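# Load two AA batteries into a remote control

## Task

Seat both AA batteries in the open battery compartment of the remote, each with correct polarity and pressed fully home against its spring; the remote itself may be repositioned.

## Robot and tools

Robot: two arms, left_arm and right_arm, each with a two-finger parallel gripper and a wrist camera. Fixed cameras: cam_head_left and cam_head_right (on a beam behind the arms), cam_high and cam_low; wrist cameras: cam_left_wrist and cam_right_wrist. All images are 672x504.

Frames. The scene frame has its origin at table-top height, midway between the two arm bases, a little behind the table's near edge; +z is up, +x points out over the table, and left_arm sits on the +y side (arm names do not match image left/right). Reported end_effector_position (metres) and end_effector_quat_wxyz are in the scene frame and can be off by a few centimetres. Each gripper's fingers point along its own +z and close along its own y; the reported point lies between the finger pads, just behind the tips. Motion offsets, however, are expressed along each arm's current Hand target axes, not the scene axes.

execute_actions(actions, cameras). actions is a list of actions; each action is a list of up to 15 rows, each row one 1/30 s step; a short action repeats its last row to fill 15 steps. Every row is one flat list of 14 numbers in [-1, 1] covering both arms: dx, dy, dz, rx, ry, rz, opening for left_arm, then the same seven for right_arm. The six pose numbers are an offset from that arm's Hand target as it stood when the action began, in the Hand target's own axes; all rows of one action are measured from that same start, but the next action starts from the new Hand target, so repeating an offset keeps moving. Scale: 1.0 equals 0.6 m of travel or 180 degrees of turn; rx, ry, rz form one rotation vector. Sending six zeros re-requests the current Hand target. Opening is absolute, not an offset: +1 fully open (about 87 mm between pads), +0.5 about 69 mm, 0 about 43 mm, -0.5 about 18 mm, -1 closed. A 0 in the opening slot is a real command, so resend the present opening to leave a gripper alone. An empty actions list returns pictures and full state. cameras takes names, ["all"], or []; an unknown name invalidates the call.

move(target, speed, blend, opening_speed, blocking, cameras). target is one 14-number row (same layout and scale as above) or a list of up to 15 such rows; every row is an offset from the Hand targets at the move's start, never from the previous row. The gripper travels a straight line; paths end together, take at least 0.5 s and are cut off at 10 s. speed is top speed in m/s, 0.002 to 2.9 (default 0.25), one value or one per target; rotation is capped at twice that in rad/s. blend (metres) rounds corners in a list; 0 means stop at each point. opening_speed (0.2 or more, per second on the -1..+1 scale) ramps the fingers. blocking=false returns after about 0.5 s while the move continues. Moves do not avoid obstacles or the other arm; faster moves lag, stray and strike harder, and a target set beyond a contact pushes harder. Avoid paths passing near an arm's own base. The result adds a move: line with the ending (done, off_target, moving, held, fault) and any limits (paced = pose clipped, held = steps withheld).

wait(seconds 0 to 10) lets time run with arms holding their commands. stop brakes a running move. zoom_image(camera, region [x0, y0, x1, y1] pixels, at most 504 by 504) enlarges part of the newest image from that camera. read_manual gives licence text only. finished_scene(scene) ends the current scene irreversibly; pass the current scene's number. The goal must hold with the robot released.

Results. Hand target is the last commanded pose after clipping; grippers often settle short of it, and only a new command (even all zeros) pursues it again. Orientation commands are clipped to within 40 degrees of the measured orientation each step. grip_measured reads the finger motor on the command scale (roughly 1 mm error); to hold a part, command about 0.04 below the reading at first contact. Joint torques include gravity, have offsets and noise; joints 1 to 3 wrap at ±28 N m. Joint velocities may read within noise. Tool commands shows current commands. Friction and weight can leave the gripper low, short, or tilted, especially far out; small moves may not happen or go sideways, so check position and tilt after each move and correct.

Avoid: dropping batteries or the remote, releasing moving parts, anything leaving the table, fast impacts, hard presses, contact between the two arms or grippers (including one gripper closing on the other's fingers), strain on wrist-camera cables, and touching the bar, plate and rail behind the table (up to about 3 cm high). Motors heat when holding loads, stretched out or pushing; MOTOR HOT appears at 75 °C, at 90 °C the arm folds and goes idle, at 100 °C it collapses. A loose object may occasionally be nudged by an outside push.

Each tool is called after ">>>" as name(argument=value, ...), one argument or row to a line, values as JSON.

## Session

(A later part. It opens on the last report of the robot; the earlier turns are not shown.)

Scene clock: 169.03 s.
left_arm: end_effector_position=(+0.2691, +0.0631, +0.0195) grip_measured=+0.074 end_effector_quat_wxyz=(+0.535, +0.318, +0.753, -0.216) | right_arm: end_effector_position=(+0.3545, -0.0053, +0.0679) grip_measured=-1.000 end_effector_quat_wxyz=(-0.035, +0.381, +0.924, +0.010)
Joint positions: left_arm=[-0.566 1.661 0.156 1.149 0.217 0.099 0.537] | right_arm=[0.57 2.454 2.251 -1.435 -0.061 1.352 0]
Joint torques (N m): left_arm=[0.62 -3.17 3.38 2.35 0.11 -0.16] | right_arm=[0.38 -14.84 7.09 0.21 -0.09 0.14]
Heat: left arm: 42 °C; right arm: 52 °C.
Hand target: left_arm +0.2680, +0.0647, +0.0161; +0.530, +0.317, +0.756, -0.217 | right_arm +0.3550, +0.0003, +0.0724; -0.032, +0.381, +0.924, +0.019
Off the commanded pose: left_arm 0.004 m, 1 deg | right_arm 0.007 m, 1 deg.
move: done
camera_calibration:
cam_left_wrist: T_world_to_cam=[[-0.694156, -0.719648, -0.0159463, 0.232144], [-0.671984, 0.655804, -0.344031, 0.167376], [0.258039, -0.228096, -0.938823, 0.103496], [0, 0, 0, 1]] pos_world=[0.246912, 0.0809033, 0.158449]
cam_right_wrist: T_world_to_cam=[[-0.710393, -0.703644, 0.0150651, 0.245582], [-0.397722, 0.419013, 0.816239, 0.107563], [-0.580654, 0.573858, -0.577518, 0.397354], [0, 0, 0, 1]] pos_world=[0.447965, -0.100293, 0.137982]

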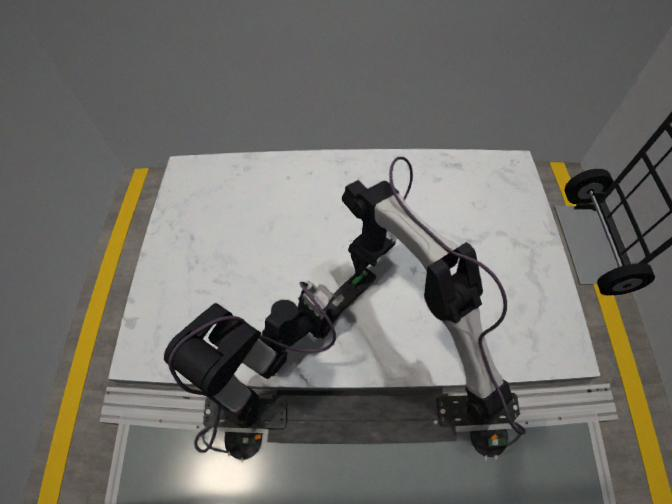

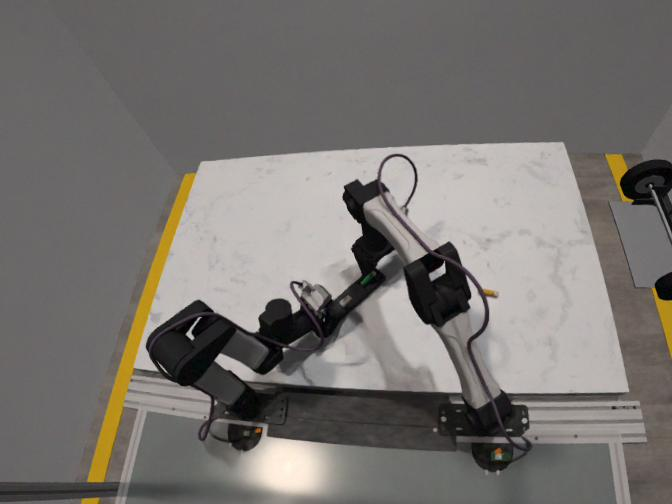

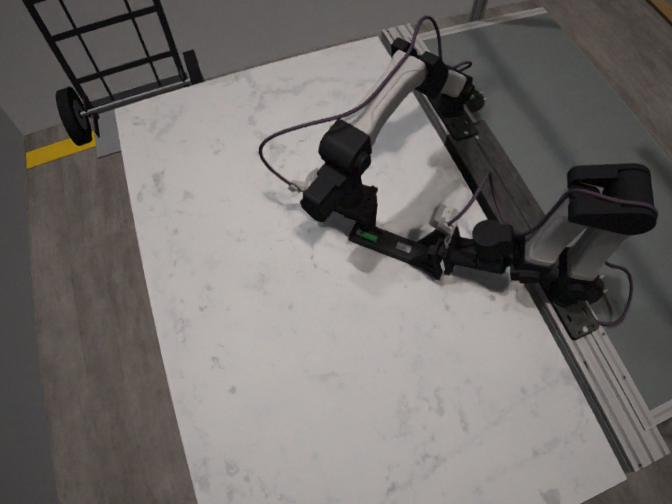

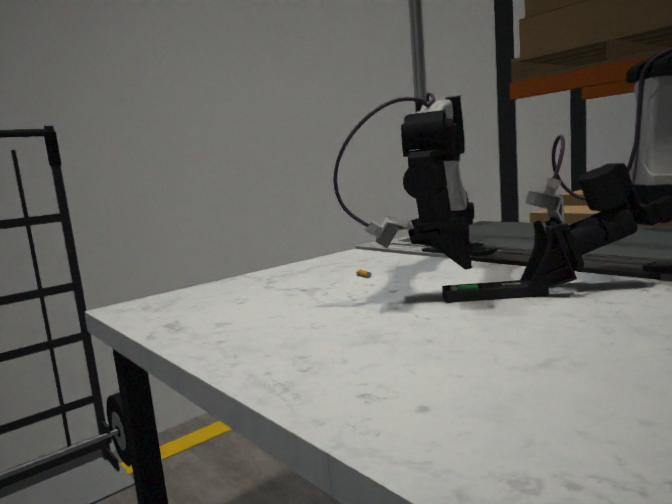

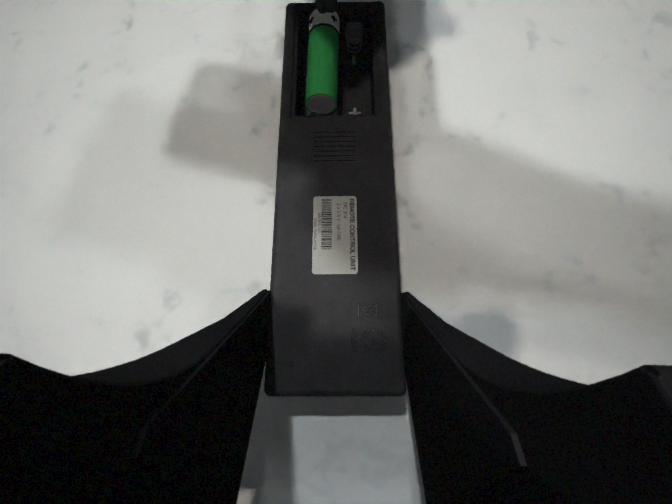

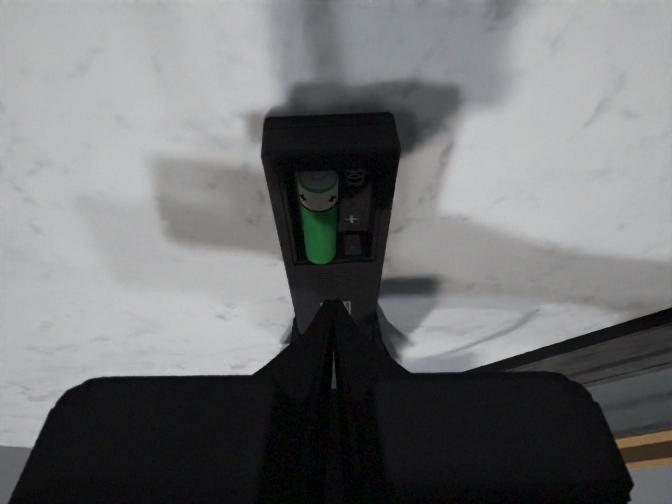

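>>> move(
  target=[0,0,0,0,0,0,-0.2,0.02,0.0075,0.05,0,0,0,-1],
  cameras=["cam_left_wrist","cam_right_wrist","cam_low"],
  speed=0.1,
)

>>> zoom_image(
  camera="cam_left_wrist",
  region=[230, 0, 430, 150],
)

>>> zoom_image(
  camera="cam_low",
  region=[400, 220, 560, 320],
)

Scene clock: 177.17 s.
left_arm: end_effector_position=(+0.2691, +0.0631, +0.0195) grip_measured=+0.074 end_effector_quat_wxyz=(+0.535, +0.318, +0.753, -0.216) | right_arm: end_effector_position=(+0.3496, +0.0094, +0.0452) grip_measured=-1.000 end_effector_quat_wxyz=(-0.031, +0.380, +0.924, +0.014)
Joint positions: left_arm=[-0.566 1.661 0.156 1.149 0.217 0.099 0.537] | right_arm=[0.602 2.454 2.161 -1.331 -0.061 1.383 0]
Joint torques (N m): left_arm=[0.64 -3.17 3.38 2.36 0.11 -0.16] | right_arm=[0.54 -14.34 5.46 0.26 -0.05 0.16]
Motor temperatures (°C): left_arm=[27 36 32 42 27 30 32] | right_arm=[29 55 35 30 30 26 28]
Heat: left arm: 42 °C; right arm: 55 °C.
Hand target: left_arm +0.2680, +0.0647, +0.0161; +0.530, +0.317, +0.756, -0.217 | right_arm +0.3484, +0.0138, +0.0435; -0.032, +0.381, +0.924, +0.019
Off the commanded pose: left_arm 0.004 m, 1 deg | right_arm 0.005 m, 1 deg.
move: done
camera_calibration:
cam_left_wrist: T_world_to_cam=[[-0.694156, -0.719648, -0.0159463, 0.232144], [-0.671984, 0.655804, -0.344031, 0.167376], [0.258039, -0.228096, -0.938823, 0.103496], [0, 0, 0, 1]] pos_world=[0.246912, 0.0809033, 0.158449]
cam_right_wrist: T_world_to_cam=[[-0.709485, -0.704716, 0.00271119, 0.253115], [-0.407983, 0.413875, 0.813792, 0.121715], [-0.574614, 0.576267, -0.58115, 0.371021], [0, 0, 0, 1]] pos_world=[0.442433, -0.0858078, 0.115881]
Images, in order (width x height): cam_low 672x504, cam_left_wrist 672x504, cam_right_wrist 672x504.

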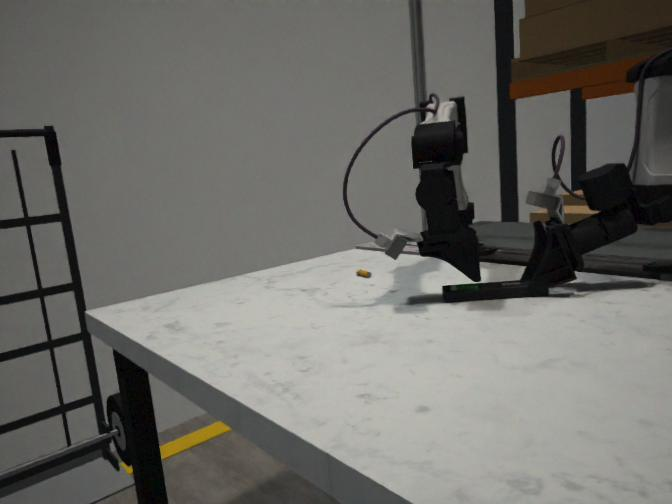

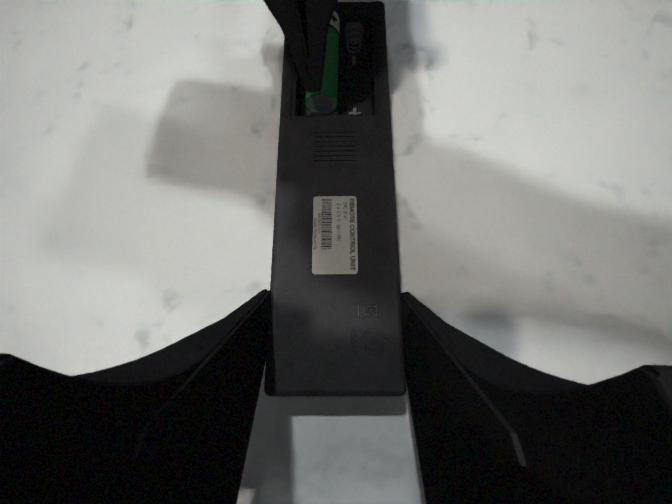

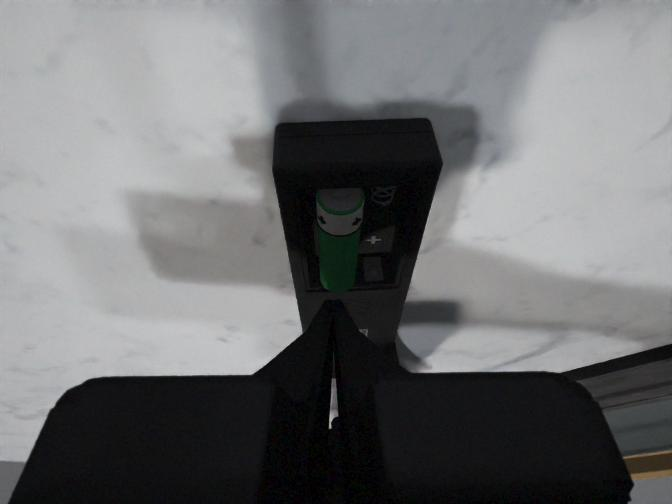

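Scaled by 2.520 from the camera's 672x504 image, which has a finer 960x720 frame.

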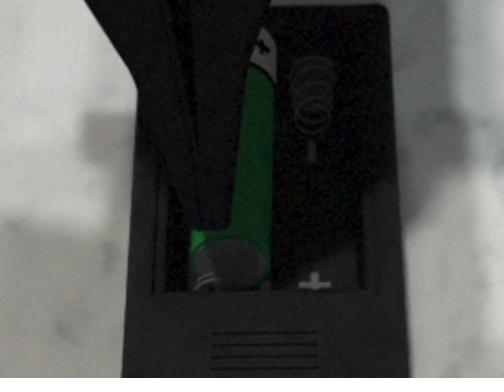

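Scaled by 3.150 from the camera's 672x504 image, which has a finer 960x720 frame.

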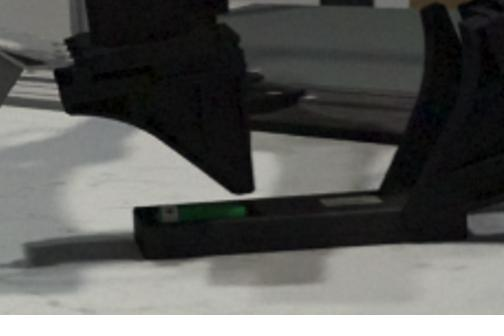

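>>> move(
  target=[
    [0,0,0,0,0,0,-0.2,-0.014,-0.006,0,0,0,0,-1],
    [0,0,0,0,0,0,-0.2,-0.014,-0.006,0.055,0,0,0,-1],
  ],
  cameras=["cam_left_wrist","cam_right_wrist","cam_low"],
  speed=0.05,
)

>>> zoom_image(
  camera="cam_left_wrist",
  region=[230, 0, 430, 150],
)

>>> zoom_image(
  camera="cam_low",
  region=[400, 220, 560, 320],
)

Scene clock: 179.90 s.
left_arm: end_effector_position=(+0.2691, +0.0631, +0.0195) grip_measured=+0.074 end_effector_quat_wxyz=(+0.535, +0.318, +0.753, -0.216) | right_arm: end_effector_position=(+0.3483, +0.0112, +0.0314) grip_measured=-1.000 end_effector_quat_wxyz=(-0.038, +0.381, +0.923, +0.031)
Joint positions: left_arm=[-0.566 1.661 0.156 1.149 0.217 0.099 0.537] | right_arm=[0.595 2.43 2.059 -1.232 -0.091 1.379 0]
Joint torques (N m): left_arm=[0.62 -3.17 3.38 2.36 0.11 -0.16] | right_arm=[-0.2 -11.6 2.78 0.61 0.16 0.01]
Motor temperatures (°C): left_arm=[27 36 32 42 27 30 32] | right_arm=[29 56 35 30 30 26 28]
Heat: left arm: 42 °C; right arm: 56 °C.
Hand target: left_arm +0.2680, +0.0647, +0.0161; +0.530, +0.317, +0.756, -0.217 | right_arm +0.3503, +0.0073, +0.0099; -0.032, +0.381, +0.924, +0.019
Off the commanded pose: left_arm 0.004 m, 1 deg | right_arm 0.022 m, 2 deg.
move: off_target (right_arm)
camera_calibration:
cam_left_wrist: T_world_to_cam=[[-0.694156, -0.719648, -0.0159463, 0.232144], [-0.671984, 0.655804, -0.344031, 0.167376], [0.258039, -0.228096, -0.938823, 0.103496], [0, 0, 0, 1]] pos_world=[0.246912, 0.0809033, 0.158449]
cam_right_wrist: T_world_to_cam=[[-0.712015, -0.7018, -0.0226002, 0.255101], [-0.405913, 0.385131, 0.828799, 0.130784], [-0.572948, 0.599291, -0.559089, 0.359725], [0, 0, 0, 1]] pos_world=[0.440827, -0.0869194, 0.09849]
Images, in order (width x height): cam_low 672x504, cam_left_wrist 672x504, cam_right_wrist 672x504.

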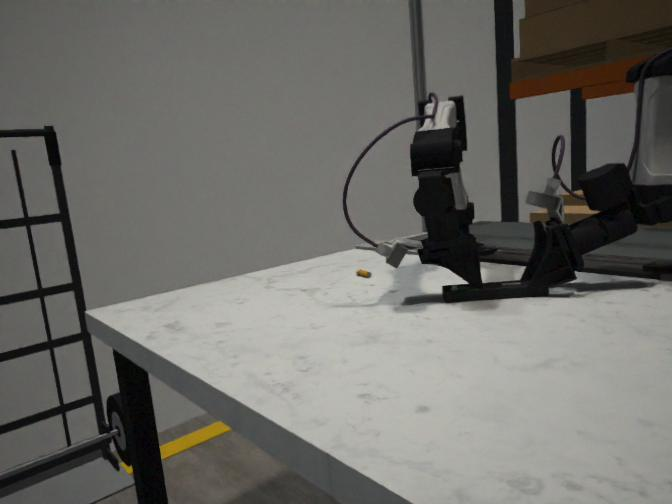

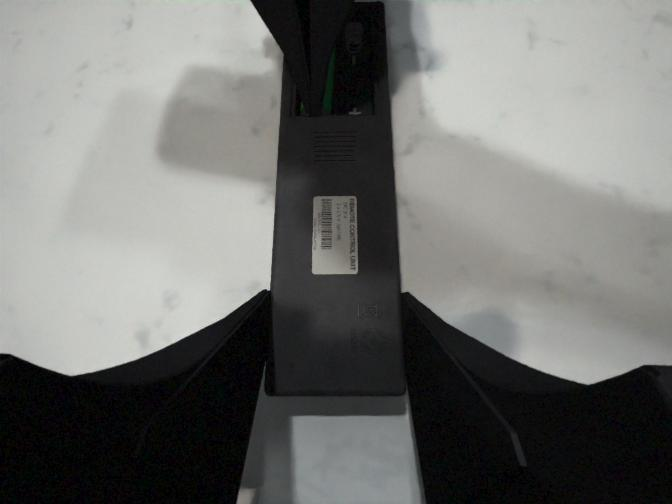

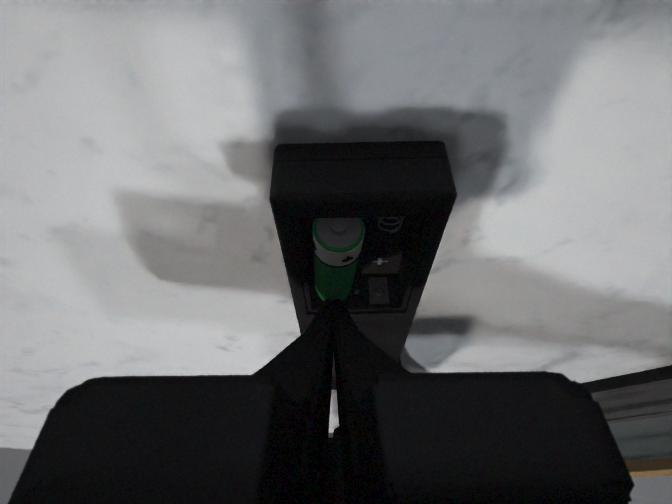

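Scaled by 2.520 from the camera's 672x504 image, which has a finer 960x720 frame.

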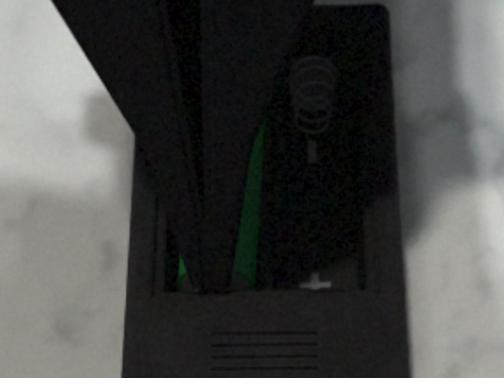

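Scaled by 3.150 from the camera's 672x504 image, which has a finer 960x720 frame.

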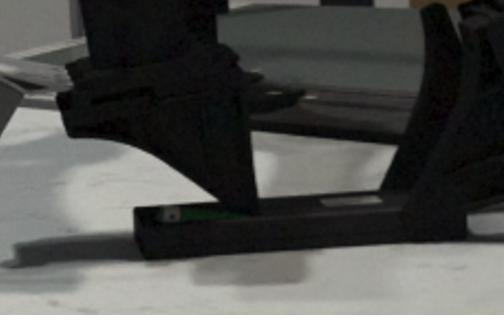

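>>> move(
  target=[
    [0,0,0,0,0,0,-0.2,0,0,-0.055,0,0,0,-1],
    [0,0,0,0,0,0,-0.2,-0.025,0.001,-0.055,0,0,0,-1],
  ],
  cameras=["cam_left_wrist","cam_right_wrist","cam_low"],
  speed=0.08,
)

>>> zoom_image(
  camera="cam_left_wrist",
  region=[230, 0, 430, 150],
)

>>> zoom_image(
  camera="cam_low",
  region=[400, 220, 560, 320],
)

Scene clock: 182.67 s.
left_arm: end_effector_position=(+0.2691, +0.0631, +0.0195) grip_measured=+0.074 end_effector_quat_wxyz=(+0.535, +0.318, +0.753, -0.216) | right_arm: end_effector_position=(+0.3556, -0.0063, +0.0393) grip_measured=-1.000 end_effector_quat_wxyz=(-0.042, +0.384, +0.922, +0.015)
Joint positions: left_arm=[-0.566 1.661 0.156 1.149 0.217 0.099 0.537] | right_arm=[0.559 2.449 2.126 -1.314 -0.078 1.349 0]
Joint torques (N m): left_arm=[0.64 -3.17 3.4 2.36 0.11 -0.16] | right_arm=[-0.2 -12.85 9.74 0.09 0.12 0]
Motor temperatures (°C): left_arm=[27 36 31 42 27 30 32] | right_arm=[29 55 35 30 30 26 28]
Heat: left arm: 42 °C; right arm: 55 °C.
Hand target: left_arm +0.2680, +0.0647, +0.0161; +0.530, +0.317, +0.756, -0.217 | right_arm +0.3629, -0.0048, +0.0418; -0.032, +0.381, +0.924, +0.019
Off the commanded pose: left_arm 0.004 m, 1 deg | right_arm 0.008 m, 1 deg.
move: done
camera_calibration:
cam_left_wrist: T_world_to_cam=[[-0.694156, -0.719648, -0.0159463, 0.232144], [-0.671984, 0.655804, -0.344031, 0.167376], [0.258039, -0.228096, -0.938823, 0.103496], [0, 0, 0, 1]] pos_world=[0.246912, 0.0809033, 0.158449]
cam_right_wrist: T_world_to_cam=[[-0.71566, -0.69837, 0.0104895, 0.248224], [-0.387402, 0.409399, 0.826022, 0.127706], [-0.581164, 0.587087, -0.563541, 0.381742], [0, 0, 0, 1]] pos_world=[0.448972, -0.103046, 0.107036]
Images, in order (width x height): cam_low 672x504, cam_left_wrist 672x504, cam_right_wrist 672x504.

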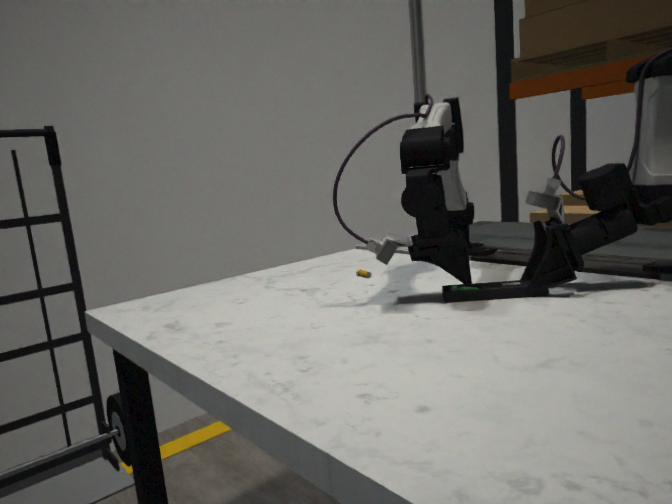

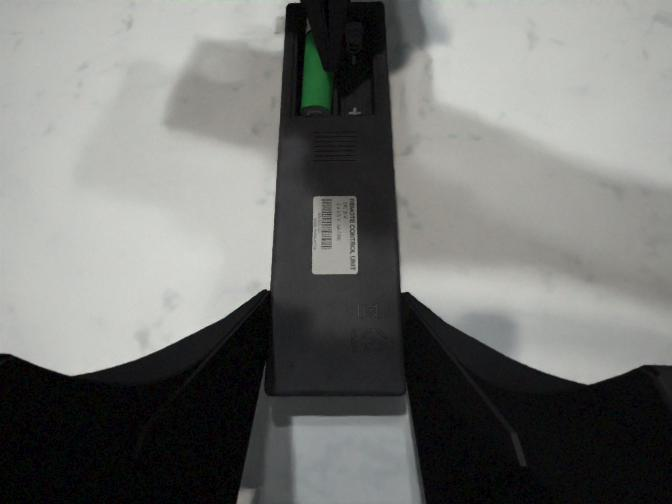

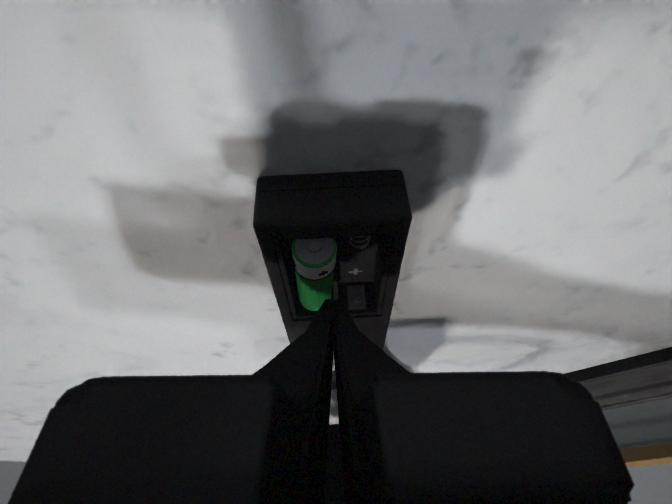

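Scaled by 2.520 from the camera's 672x504 image, which has a finer 960x720 frame.

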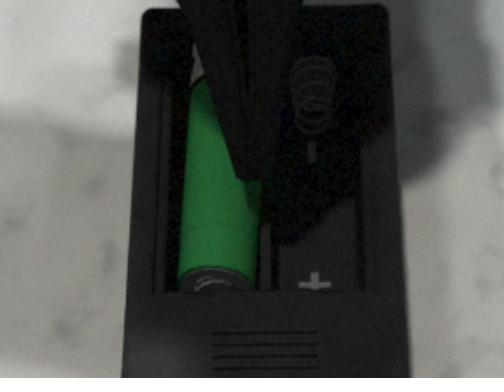

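Scaled by 3.150 from the camera's 672x504 image, which has a finer 960x720 frame.

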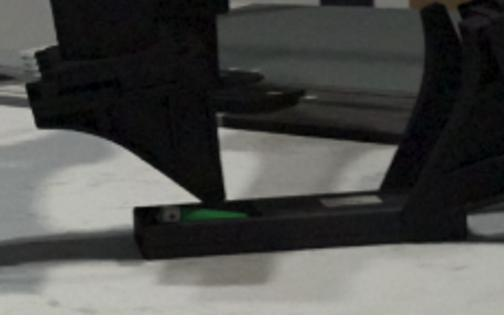

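>>> move(
  target=[
    [0,0,0,0,0,0,-0.2,0.003,0.008,-0.012,0,0,0,-1],
    [0,0,0,0,0,0,-0.2,0.003,0.008,0.058,0,0,0,-1],
  ],
  cameras=["cam_left_wrist","cam_low"],
  speed=0.05,
)

>>> zoom_image(
  camera="cam_left_wrist",
  region=[230, 0, 430, 150],
)

>>> zoom_image(
  camera="cam_low",
  region=[400, 220, 560, 320],
)

Scene clock: 186.70 s.
left_arm: end_effector_position=(+0.2691, +0.0631, +0.0195) grip_measured=+0.074 end_effector_quat_wxyz=(+0.535, +0.319, +0.752, -0.216) | right_arm: end_effector_position=(+0.3630, +0.0062, +0.0322) grip_measured=-1.000 end_effector_quat_wxyz=(-0.044, +0.382, +0.922, +0.043)
Joint positions: left_arm=[-0.566 1.661 0.156 1.149 0.217 0.099 0.537] | right_arm=[0.561 2.464 2.117 -1.247 -0.113 1.348 0]
Joint torques (N m): left_arm=[0.62 -3.17 3.38 2.36 0.11 -0.16] | right_arm=[0.64 -11.08 3.67 0.52 0.41 0.09]
Motor temperatures (°C): left_arm=[27 36 31 42 27 30 32] | right_arm=[29 55 35 30 30 26 28]
Heat: left arm: 42 °C; right arm: 55 °C.
Hand target: left_arm +0.2679, +0.0646, +0.0161; +0.530, +0.317, +0.756, -0.217 | right_arm +0.3634, +0.0019, +0.0072; -0.032, +0.381, +0.924, +0.019
Off the commanded pose: left_arm 0.004 m, 1 deg | right_arm 0.025 m, 3 deg.
move: off_target (right_arm)
camera_calibration:
cam_left_wrist: T_world_to_cam=[[-0.694402, -0.719413, -0.015845, 0.232168], [-0.671771, 0.655994, -0.344087, 0.167317], [0.257935, -0.22829, -0.938804, 0.103535], [0, 0, 0, 1]] pos_world=[0.246911, 0.0809023, 0.158449]
Images, in order (width x height): cam_low 672x504, cam_left_wrist 672x504.

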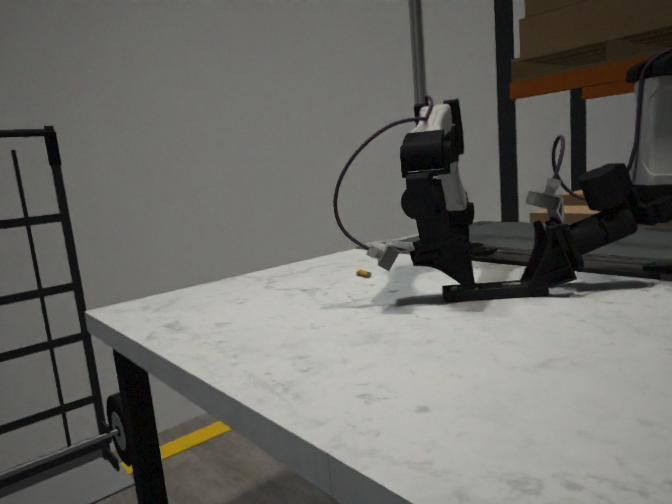

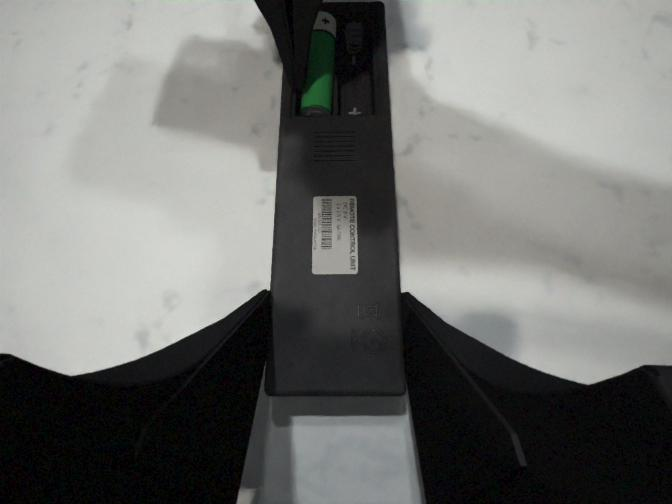

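Scaled by 2.520 from the camera's 672x504 image, which has a finer 960x720 frame.

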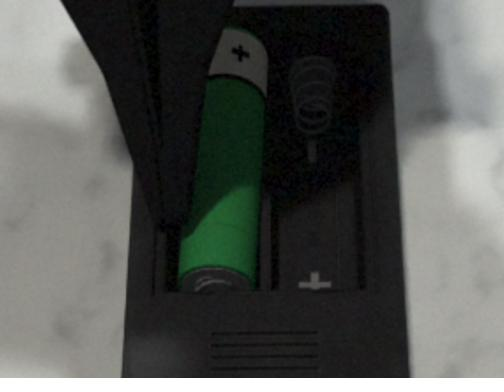

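Scaled by 3.150 from the camera's 672x504 image, which has a finer 960x720 frame.

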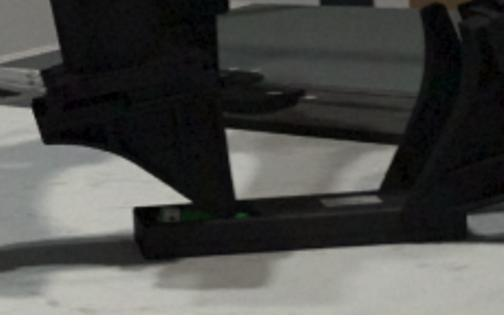

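>>> move(
  target=[
    [0,0,0,0,0,0,-0.2,0,0,-0.18,0,0,0,-1],
    [0,0,0,0,0,0,-0.2,-0.3345,-0.429,-0.2,0,0,-0.654,0.3],
  ],
  cameras=["all"],
)

>>> zoom_image(
  camera="cam_left_wrist",
  region=[230, 0, 430, 150],
)

>>> zoom_image(
  camera="cam_low",
  region=[400, 220, 560, 320],
)

Scene clock: 196.50 s.
left_arm: end_effector_position=(+0.2691, +0.0631, +0.0195) grip_measured=+0.074 end_effector_quat_wxyz=(+0.535, +0.319, +0.752, -0.216) | right_arm: end_effector_position=(+0.3280, -0.3249, +0.1015) grip_measured=+0.300 end_effector_quat_wxyz=(-0.011, -0.591, +0.805, +0.053)
Joint positions: left_arm=[-0.566 1.661 0.156 1.149 0.217 0.099 0.537] | right_arm=[0 1.941 1.611 -1.352 -0.042 -1.267 0.65]
Joint torques (N m): left_arm=[0.62 -3.17 3.38 2.36 0.11 -0.16] | right_arm=[-0.47 -13.14 5.37 0.19 0.01 -0.05]
Motor temperatures (°C): left_arm=[27 36 31 42 27 30 32] | right_arm=[29 56 34 30 30 26 28]
Heat: left arm: 42 °C; right arm: 56 °C.
Hand target: left_arm +0.2679, +0.0647, +0.0161; +0.530, +0.317, +0.756, -0.217 | right_arm +0.3290, -0.3286, +0.1093; +0.000, -0.594, +0.804, +0.037
Off the commanded pose: left_arm 0.004 m, 1 deg | right_arm 0.009 m, 2 deg.
move: done
camera_calibration:
cam_left_wrist: T_world_to_cam=[[-0.694402, -0.719413, -0.015845, 0.232168], [-0.671771, 0.655994, -0.344087, 0.167317], [0.257935, -0.22829, -0.938804, 0.103535], [0, 0, 0, 1]] pos_world=[0.246911, 0.0809023, 0.158449]
cam_right_wrist: T_world_to_cam=[[0.948033, -0.304124, -0.093499, -0.401752], [-0.137923, -0.657631, 0.740607, -0.223766], [-0.286724, -0.689224, -0.665402, 0.0869662], [0, 0, 0, 1]] pos_world=[0.374947, -0.209399, 0.186027]

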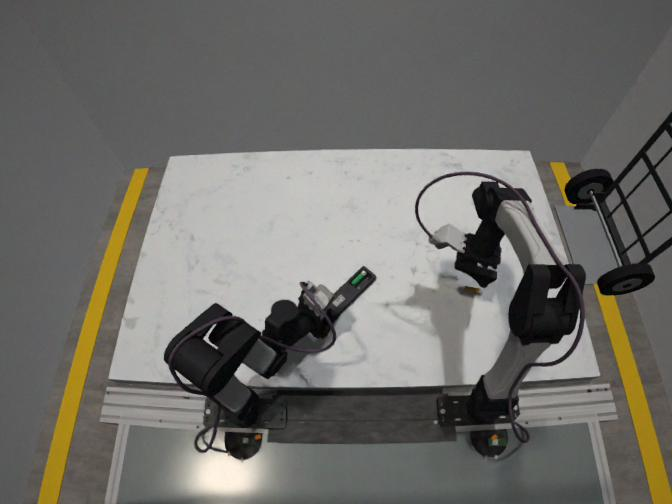

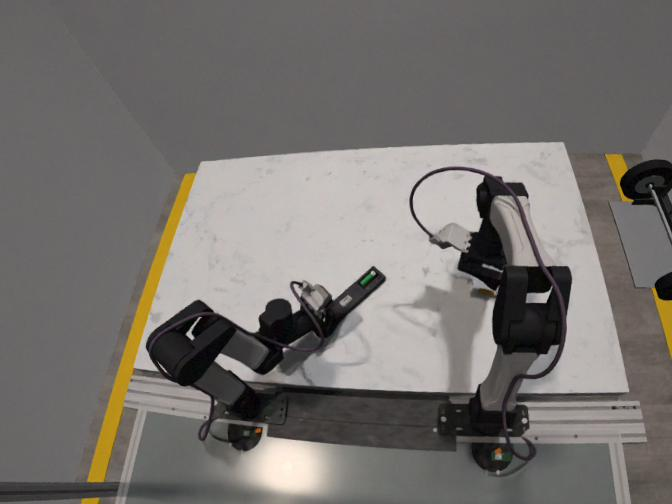

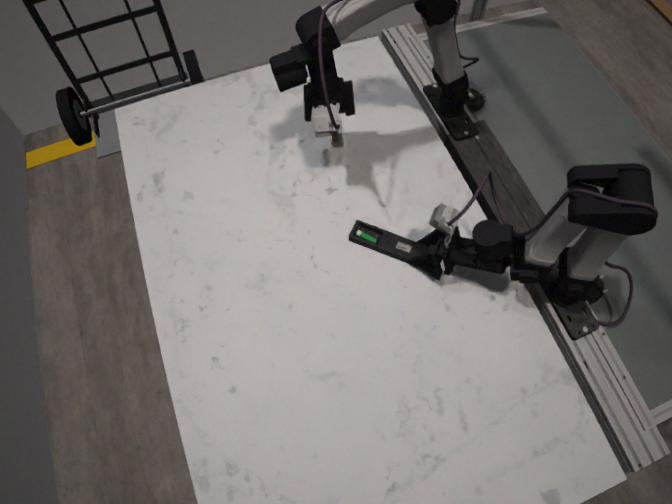

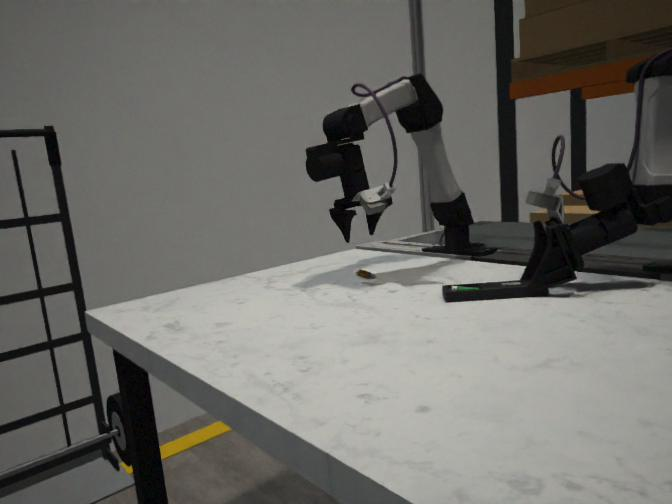

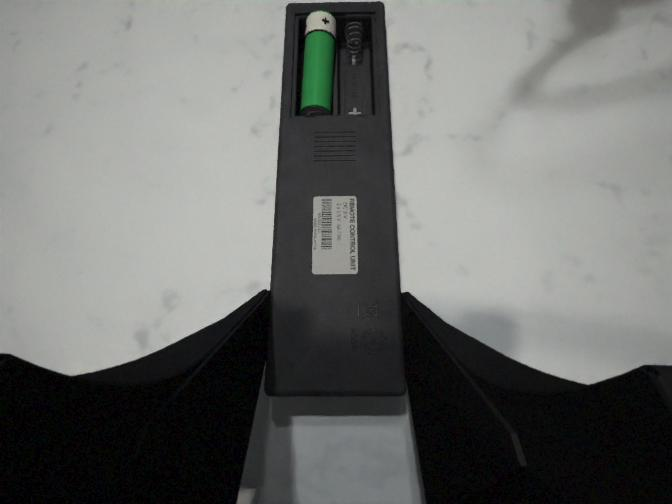

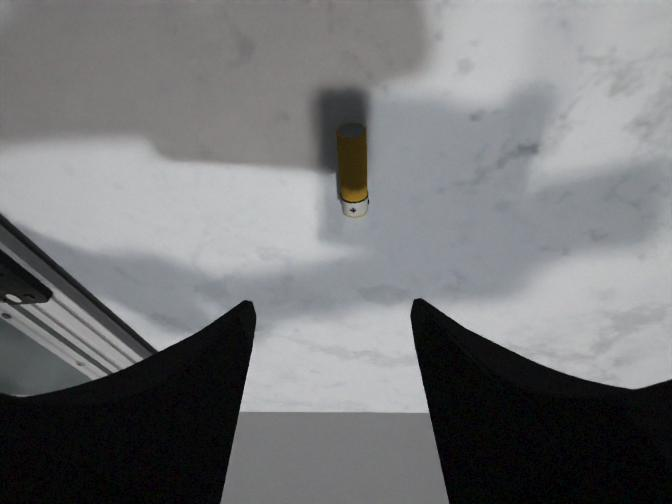

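Scaled by 2.520 from the camera's 672x504 image, which has a finer 960x720 frame.

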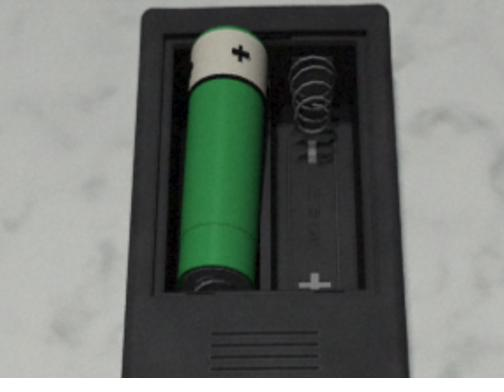

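Scaled by 3.150 from the camera's 672x504 image, which has a finer 960x720 frame.

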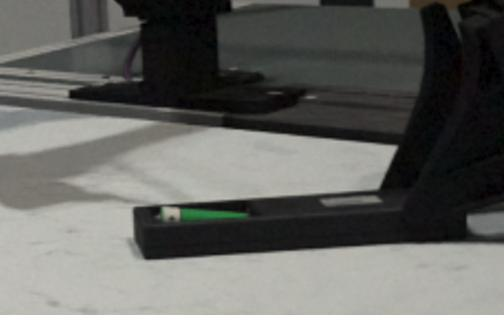

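>>> move(
  target=[0,0,0,0,0,0,-0.2,0.0035,-0.0033,0.125,0,0,-0.02,0],
  cameras=["cam_right_wrist"],
  speed=0.15,
)

Scene clock: 199.43 s.
left_arm: end_effector_position=(+0.2691, +0.0631, +0.0195) grip_measured=+0.074 end_effector_quat_wxyz=(+0.535, +0.319, +0.752, -0.216) | right_arm: end_effector_position=(+0.3269, -0.3238, +0.0387) grip_measured=+0.000 end_effector_quat_wxyz=(+0.006, -0.616, +0.787, +0.041)
Joint positions: left_arm=[-0.566 1.661 0.156 1.149 0.217 0.099 0.537] | right_arm=[0 1.934 1.352 -1.062 -0.042 -1.328 0.5]
Joint torques (N m): left_arm=[0.62 -3.15 3.4 2.36 0.11 -0.16] | right_arm=[-0.4 -8.79 5.2 0.25 -0.05 -0.06]
Motor temperatures (°C): left_arm=[27 36 31 42 27 30 32] | right_arm=[29 55 34 30 30 26 28]
Heat: left arm: 42 °C; right arm: 55 °C.
Hand target: left_arm +0.2679, +0.0647, +0.0161; +0.530, +0.317, +0.756, -0.217 | right_arm +0.3269, -0.3267, +0.0341; +0.001, -0.618, +0.785, +0.037
Off the commanded pose: left_arm 0.004 m, 1 deg | right_arm 0.005 m, 1 deg.
move: done
camera_calibration:
cam_right_wrist: T_world_to_cam=[[0.967751, -0.24634, -0.0526744, -0.395561], [-0.130303, -0.66847, 0.732236, -0.182364], [-0.215591, -0.701758, -0.679011, 0.0188676], [0, 0, 0, 1]] pos_world=[0.36311, -0.206107, 0.125509]
Images, in order (width x height): cam_right_wrist 672x504.

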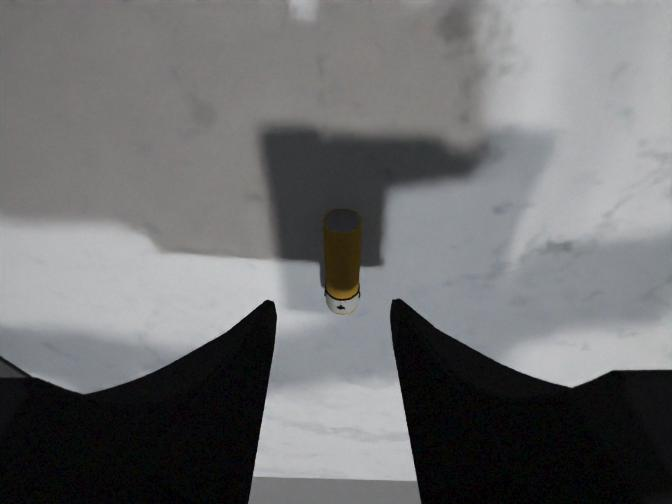

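>>> move(
  target=[
    [0,0,0,0,0,0,-0.2,0,0.003,0.052,0,0,0,0],
    [0,0,0,0,0,0,-0.2,0,0.003,0.052,0,0,0,-0.68],
  ],
  cameras=["cam_right_wrist"],
  speed=0.08,
  opening_speed=0.5,
)

Scene clock: 202.87 s.
left_arm: end_effector_position=(+0.2691, +0.0631, +0.0195) grip_measured=+0.074 end_effector_quat_wxyz=(+0.535, +0.319, +0.752, -0.216) | right_arm: end_effector_position=(+0.3321, -0.3252, +0.0133) grip_measured=-0.607 end_effector_quat_wxyz=(+0.015, -0.617, +0.787, +0.026)
Joint positions: left_arm=[-0.566 1.661 0.156 1.149 0.217 0.099 0.537] | right_arm=[0 1.957 1.277 -0.931 -0.03 -1.328 0.196]
Joint torques (N m): left_arm=[0.62 -3.17 3.38 2.36 0.11 -0.17] | right_arm=[0.01 -7.97 3.97 0.23 -0.12 -0.01]
Heat: left arm: 42 °C; right arm: 54 °C.
Hand target: left_arm +0.2679, +0.0647, +0.0161; +0.530, +0.317, +0.756, -0.217 | right_arm +0.3239, -0.3244, +0.0031; +0.001, -0.619, +0.785, +0.037
Off the commanded pose: left_arm 0.004 m, 1 deg | right_arm 0.013 m, 2 deg.
move: off_target (right_arm); target 2's new opening was sent with right_arm's hand 0.012 m and 1 deg from that target
camera_calibration:
cam_right_wrist: T_world_to_cam=[[0.968818, -0.247106, -0.0181992, -0.403313], [-0.154317, -0.659225, 0.73594, -0.153106], [-0.193852, -0.710184, -0.676802, -0.00827275], [0, 0, 0, 1]] pos_world=[0.365506, -0.206467, 0.0997378]
Images, in order (width x height): cam_right_wrist 672x504.

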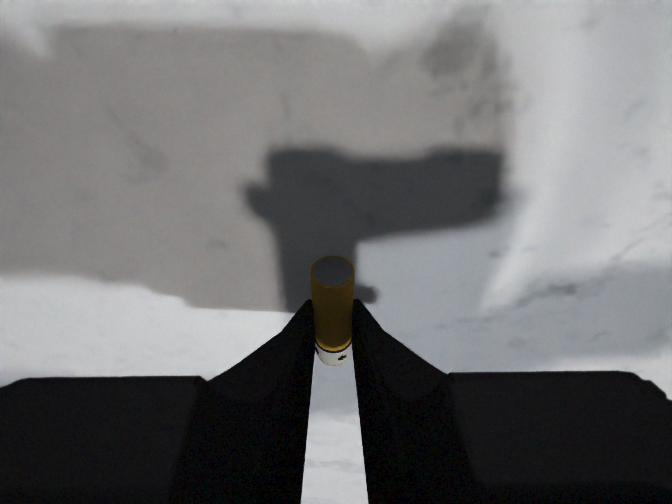

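>>> move(
  target=[
    [0,0,0,0,0,0,-0.2,0,0,-0.17,0,0,0,-0.68],
    [0,0,0,0,0,0,-0.2,-0.5175,0.0967,-0.165,0,0,0.664,-0.68],
  ],
)

>>> move(
  target=[0,0,0,0,0,0,-0.2,0,0,0.01,0,0.083,0,-0.68],
  cameras=["cam_left_wrist","cam_right_wrist","cam_low"],
  speed=0.1,
)

>>> zoom_image(
  camera="cam_left_wrist",
  region=[230, 0, 430, 150],
)

>>> zoom_image(
  camera="cam_low",
  region=[400, 220, 560, 320],
)

Scene clock: 211.13 s.
left_arm: end_effector_position=(+0.2691, +0.0631, +0.0195) grip_measured=+0.074 end_effector_quat_wxyz=(+0.535, +0.319, +0.752, -0.216) | right_arm: end_effector_position=(+0.3431, -0.0241, +0.1155) grip_measured=-0.607 end_effector_quat_wxyz=(-0.027, +0.366, +0.930, +0.010)
Joint positions: left_arm=[-0.566 1.661 0.156 1.149 0.217 0.099 0.537] | right_arm=[0.555 2.369 2.295 -1.557 -0.047 1.306 0.196]
Joint torques (N m): left_arm=[0.62 -3.17 3.38 2.35 0.11 -0.16] | right_arm=[0.31 -12.34 9.68 0.1 -0.22 0.14]
Heat: left arm: 42 °C; right arm: 53 °C.
Hand target: left_arm +0.2679, +0.0647, +0.0161; +0.530, +0.317, +0.756, -0.217 | right_arm +0.3448, -0.0156, +0.1202; -0.032, +0.367, +0.930, +0.020
Off the commanded pose: left_arm 0.004 m, 1 deg | right_arm 0.010 m, 1 deg.
joint sent to its limit (right arm) — joint 4 (wrist pitch), lower limit. The joint targets still meet the commanded pose.
move: done

Scene clock: 213.07 s.
left_arm: end_effector_position=(+0.2691, +0.0631, +0.0195) grip_measured=+0.074 end_effector_quat_wxyz=(+0.535, +0.319, +0.752, -0.216) | right_arm: end_effector_position=(+0.3427, -0.0181, +0.1119) grip_measured=-0.607 end_effector_quat_wxyz=(-0.134, +0.367, +0.918, +0.073)
Joint positions: left_arm=[-0.566 1.661 0.156 1.149 0.217 0.099 0.537] | right_arm=[0.477 2.418 2.295 -1.557 -0.287 1.229 0.196]
Joint torques (N m): left_arm=[0.62 -3.17 3.4 2.36 0.11 -0.16] | right_arm=[-0.51 -12.77 7.97 0.04 -0.36 0]
Heat: left arm: 42 °C; right arm: 53 °C.
Hand target: left_arm +0.2679, +0.0647, +0.0161; +0.530, +0.317, +0.756, -0.217 | right_arm +0.3446, -0.0152, +0.1140; -0.152, +0.361, +0.918, +0.067
Off the commanded pose: left_arm 0.004 m, 1 deg | right_arm 0.004 m, 2 deg.
joint sent to its limit (right arm) — joint 4 (wrist pitch), lower limit. The joint targets still meet the commanded pose.
move: done
camera_calibration:
cam_left_wrist: T_world_to_cam=[[-0.694402, -0.719413, -0.015845, 0.232168], [-0.671771, 0.655994, -0.344087, 0.167317], [0.257935, -0.22829, -0.938804, 0.103535], [0, 0, 0, 1]] pos_world=[0.246911, 0.0809023, 0.158449]
cam_right_wrist: T_world_to_cam=[[-0.698174, -0.715408, -0.0272956, 0.227898], [-0.28527, 0.243025, 0.927125, 0.0182314], [-0.656638, 0.655081, -0.373758, 0.428027], [0, 0, 0, 1]] pos_world=[0.445373, -0.121783, 0.149296]
Images, in order (width x height): cam_low 672x504, cam_left_wrist 672x504, cam_right_wrist 672x504.

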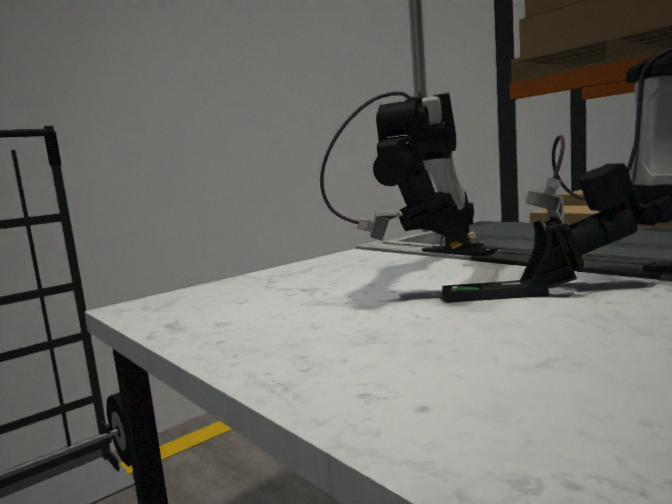

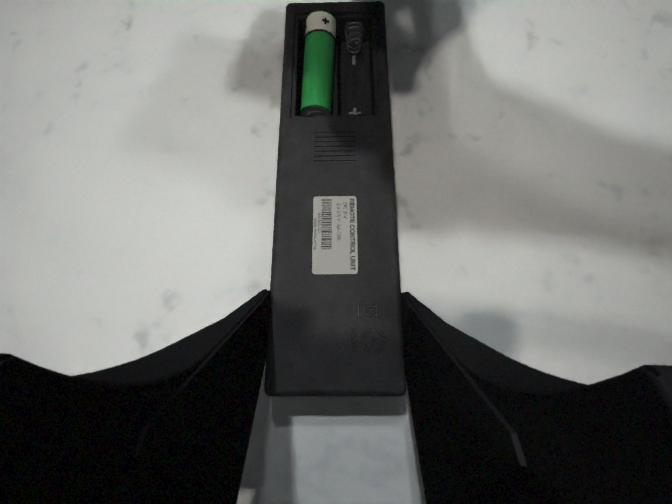

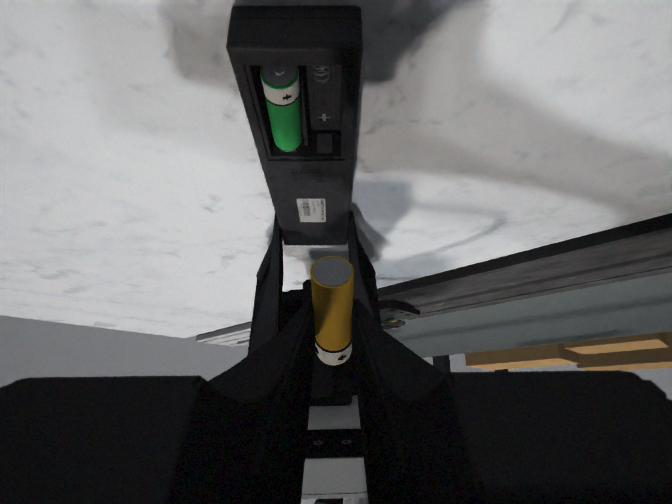

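Scaled by 2.520 from the camera's 672x504 image, which has a finer 960x720 frame.

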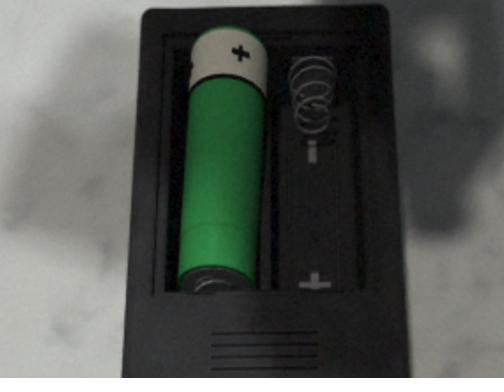

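Scaled by 3.150 from the camera's 672x504 image, which has a finer 960x720 frame.

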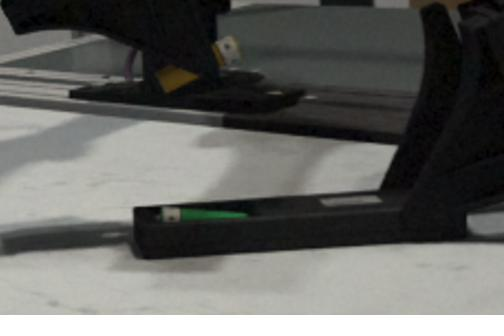

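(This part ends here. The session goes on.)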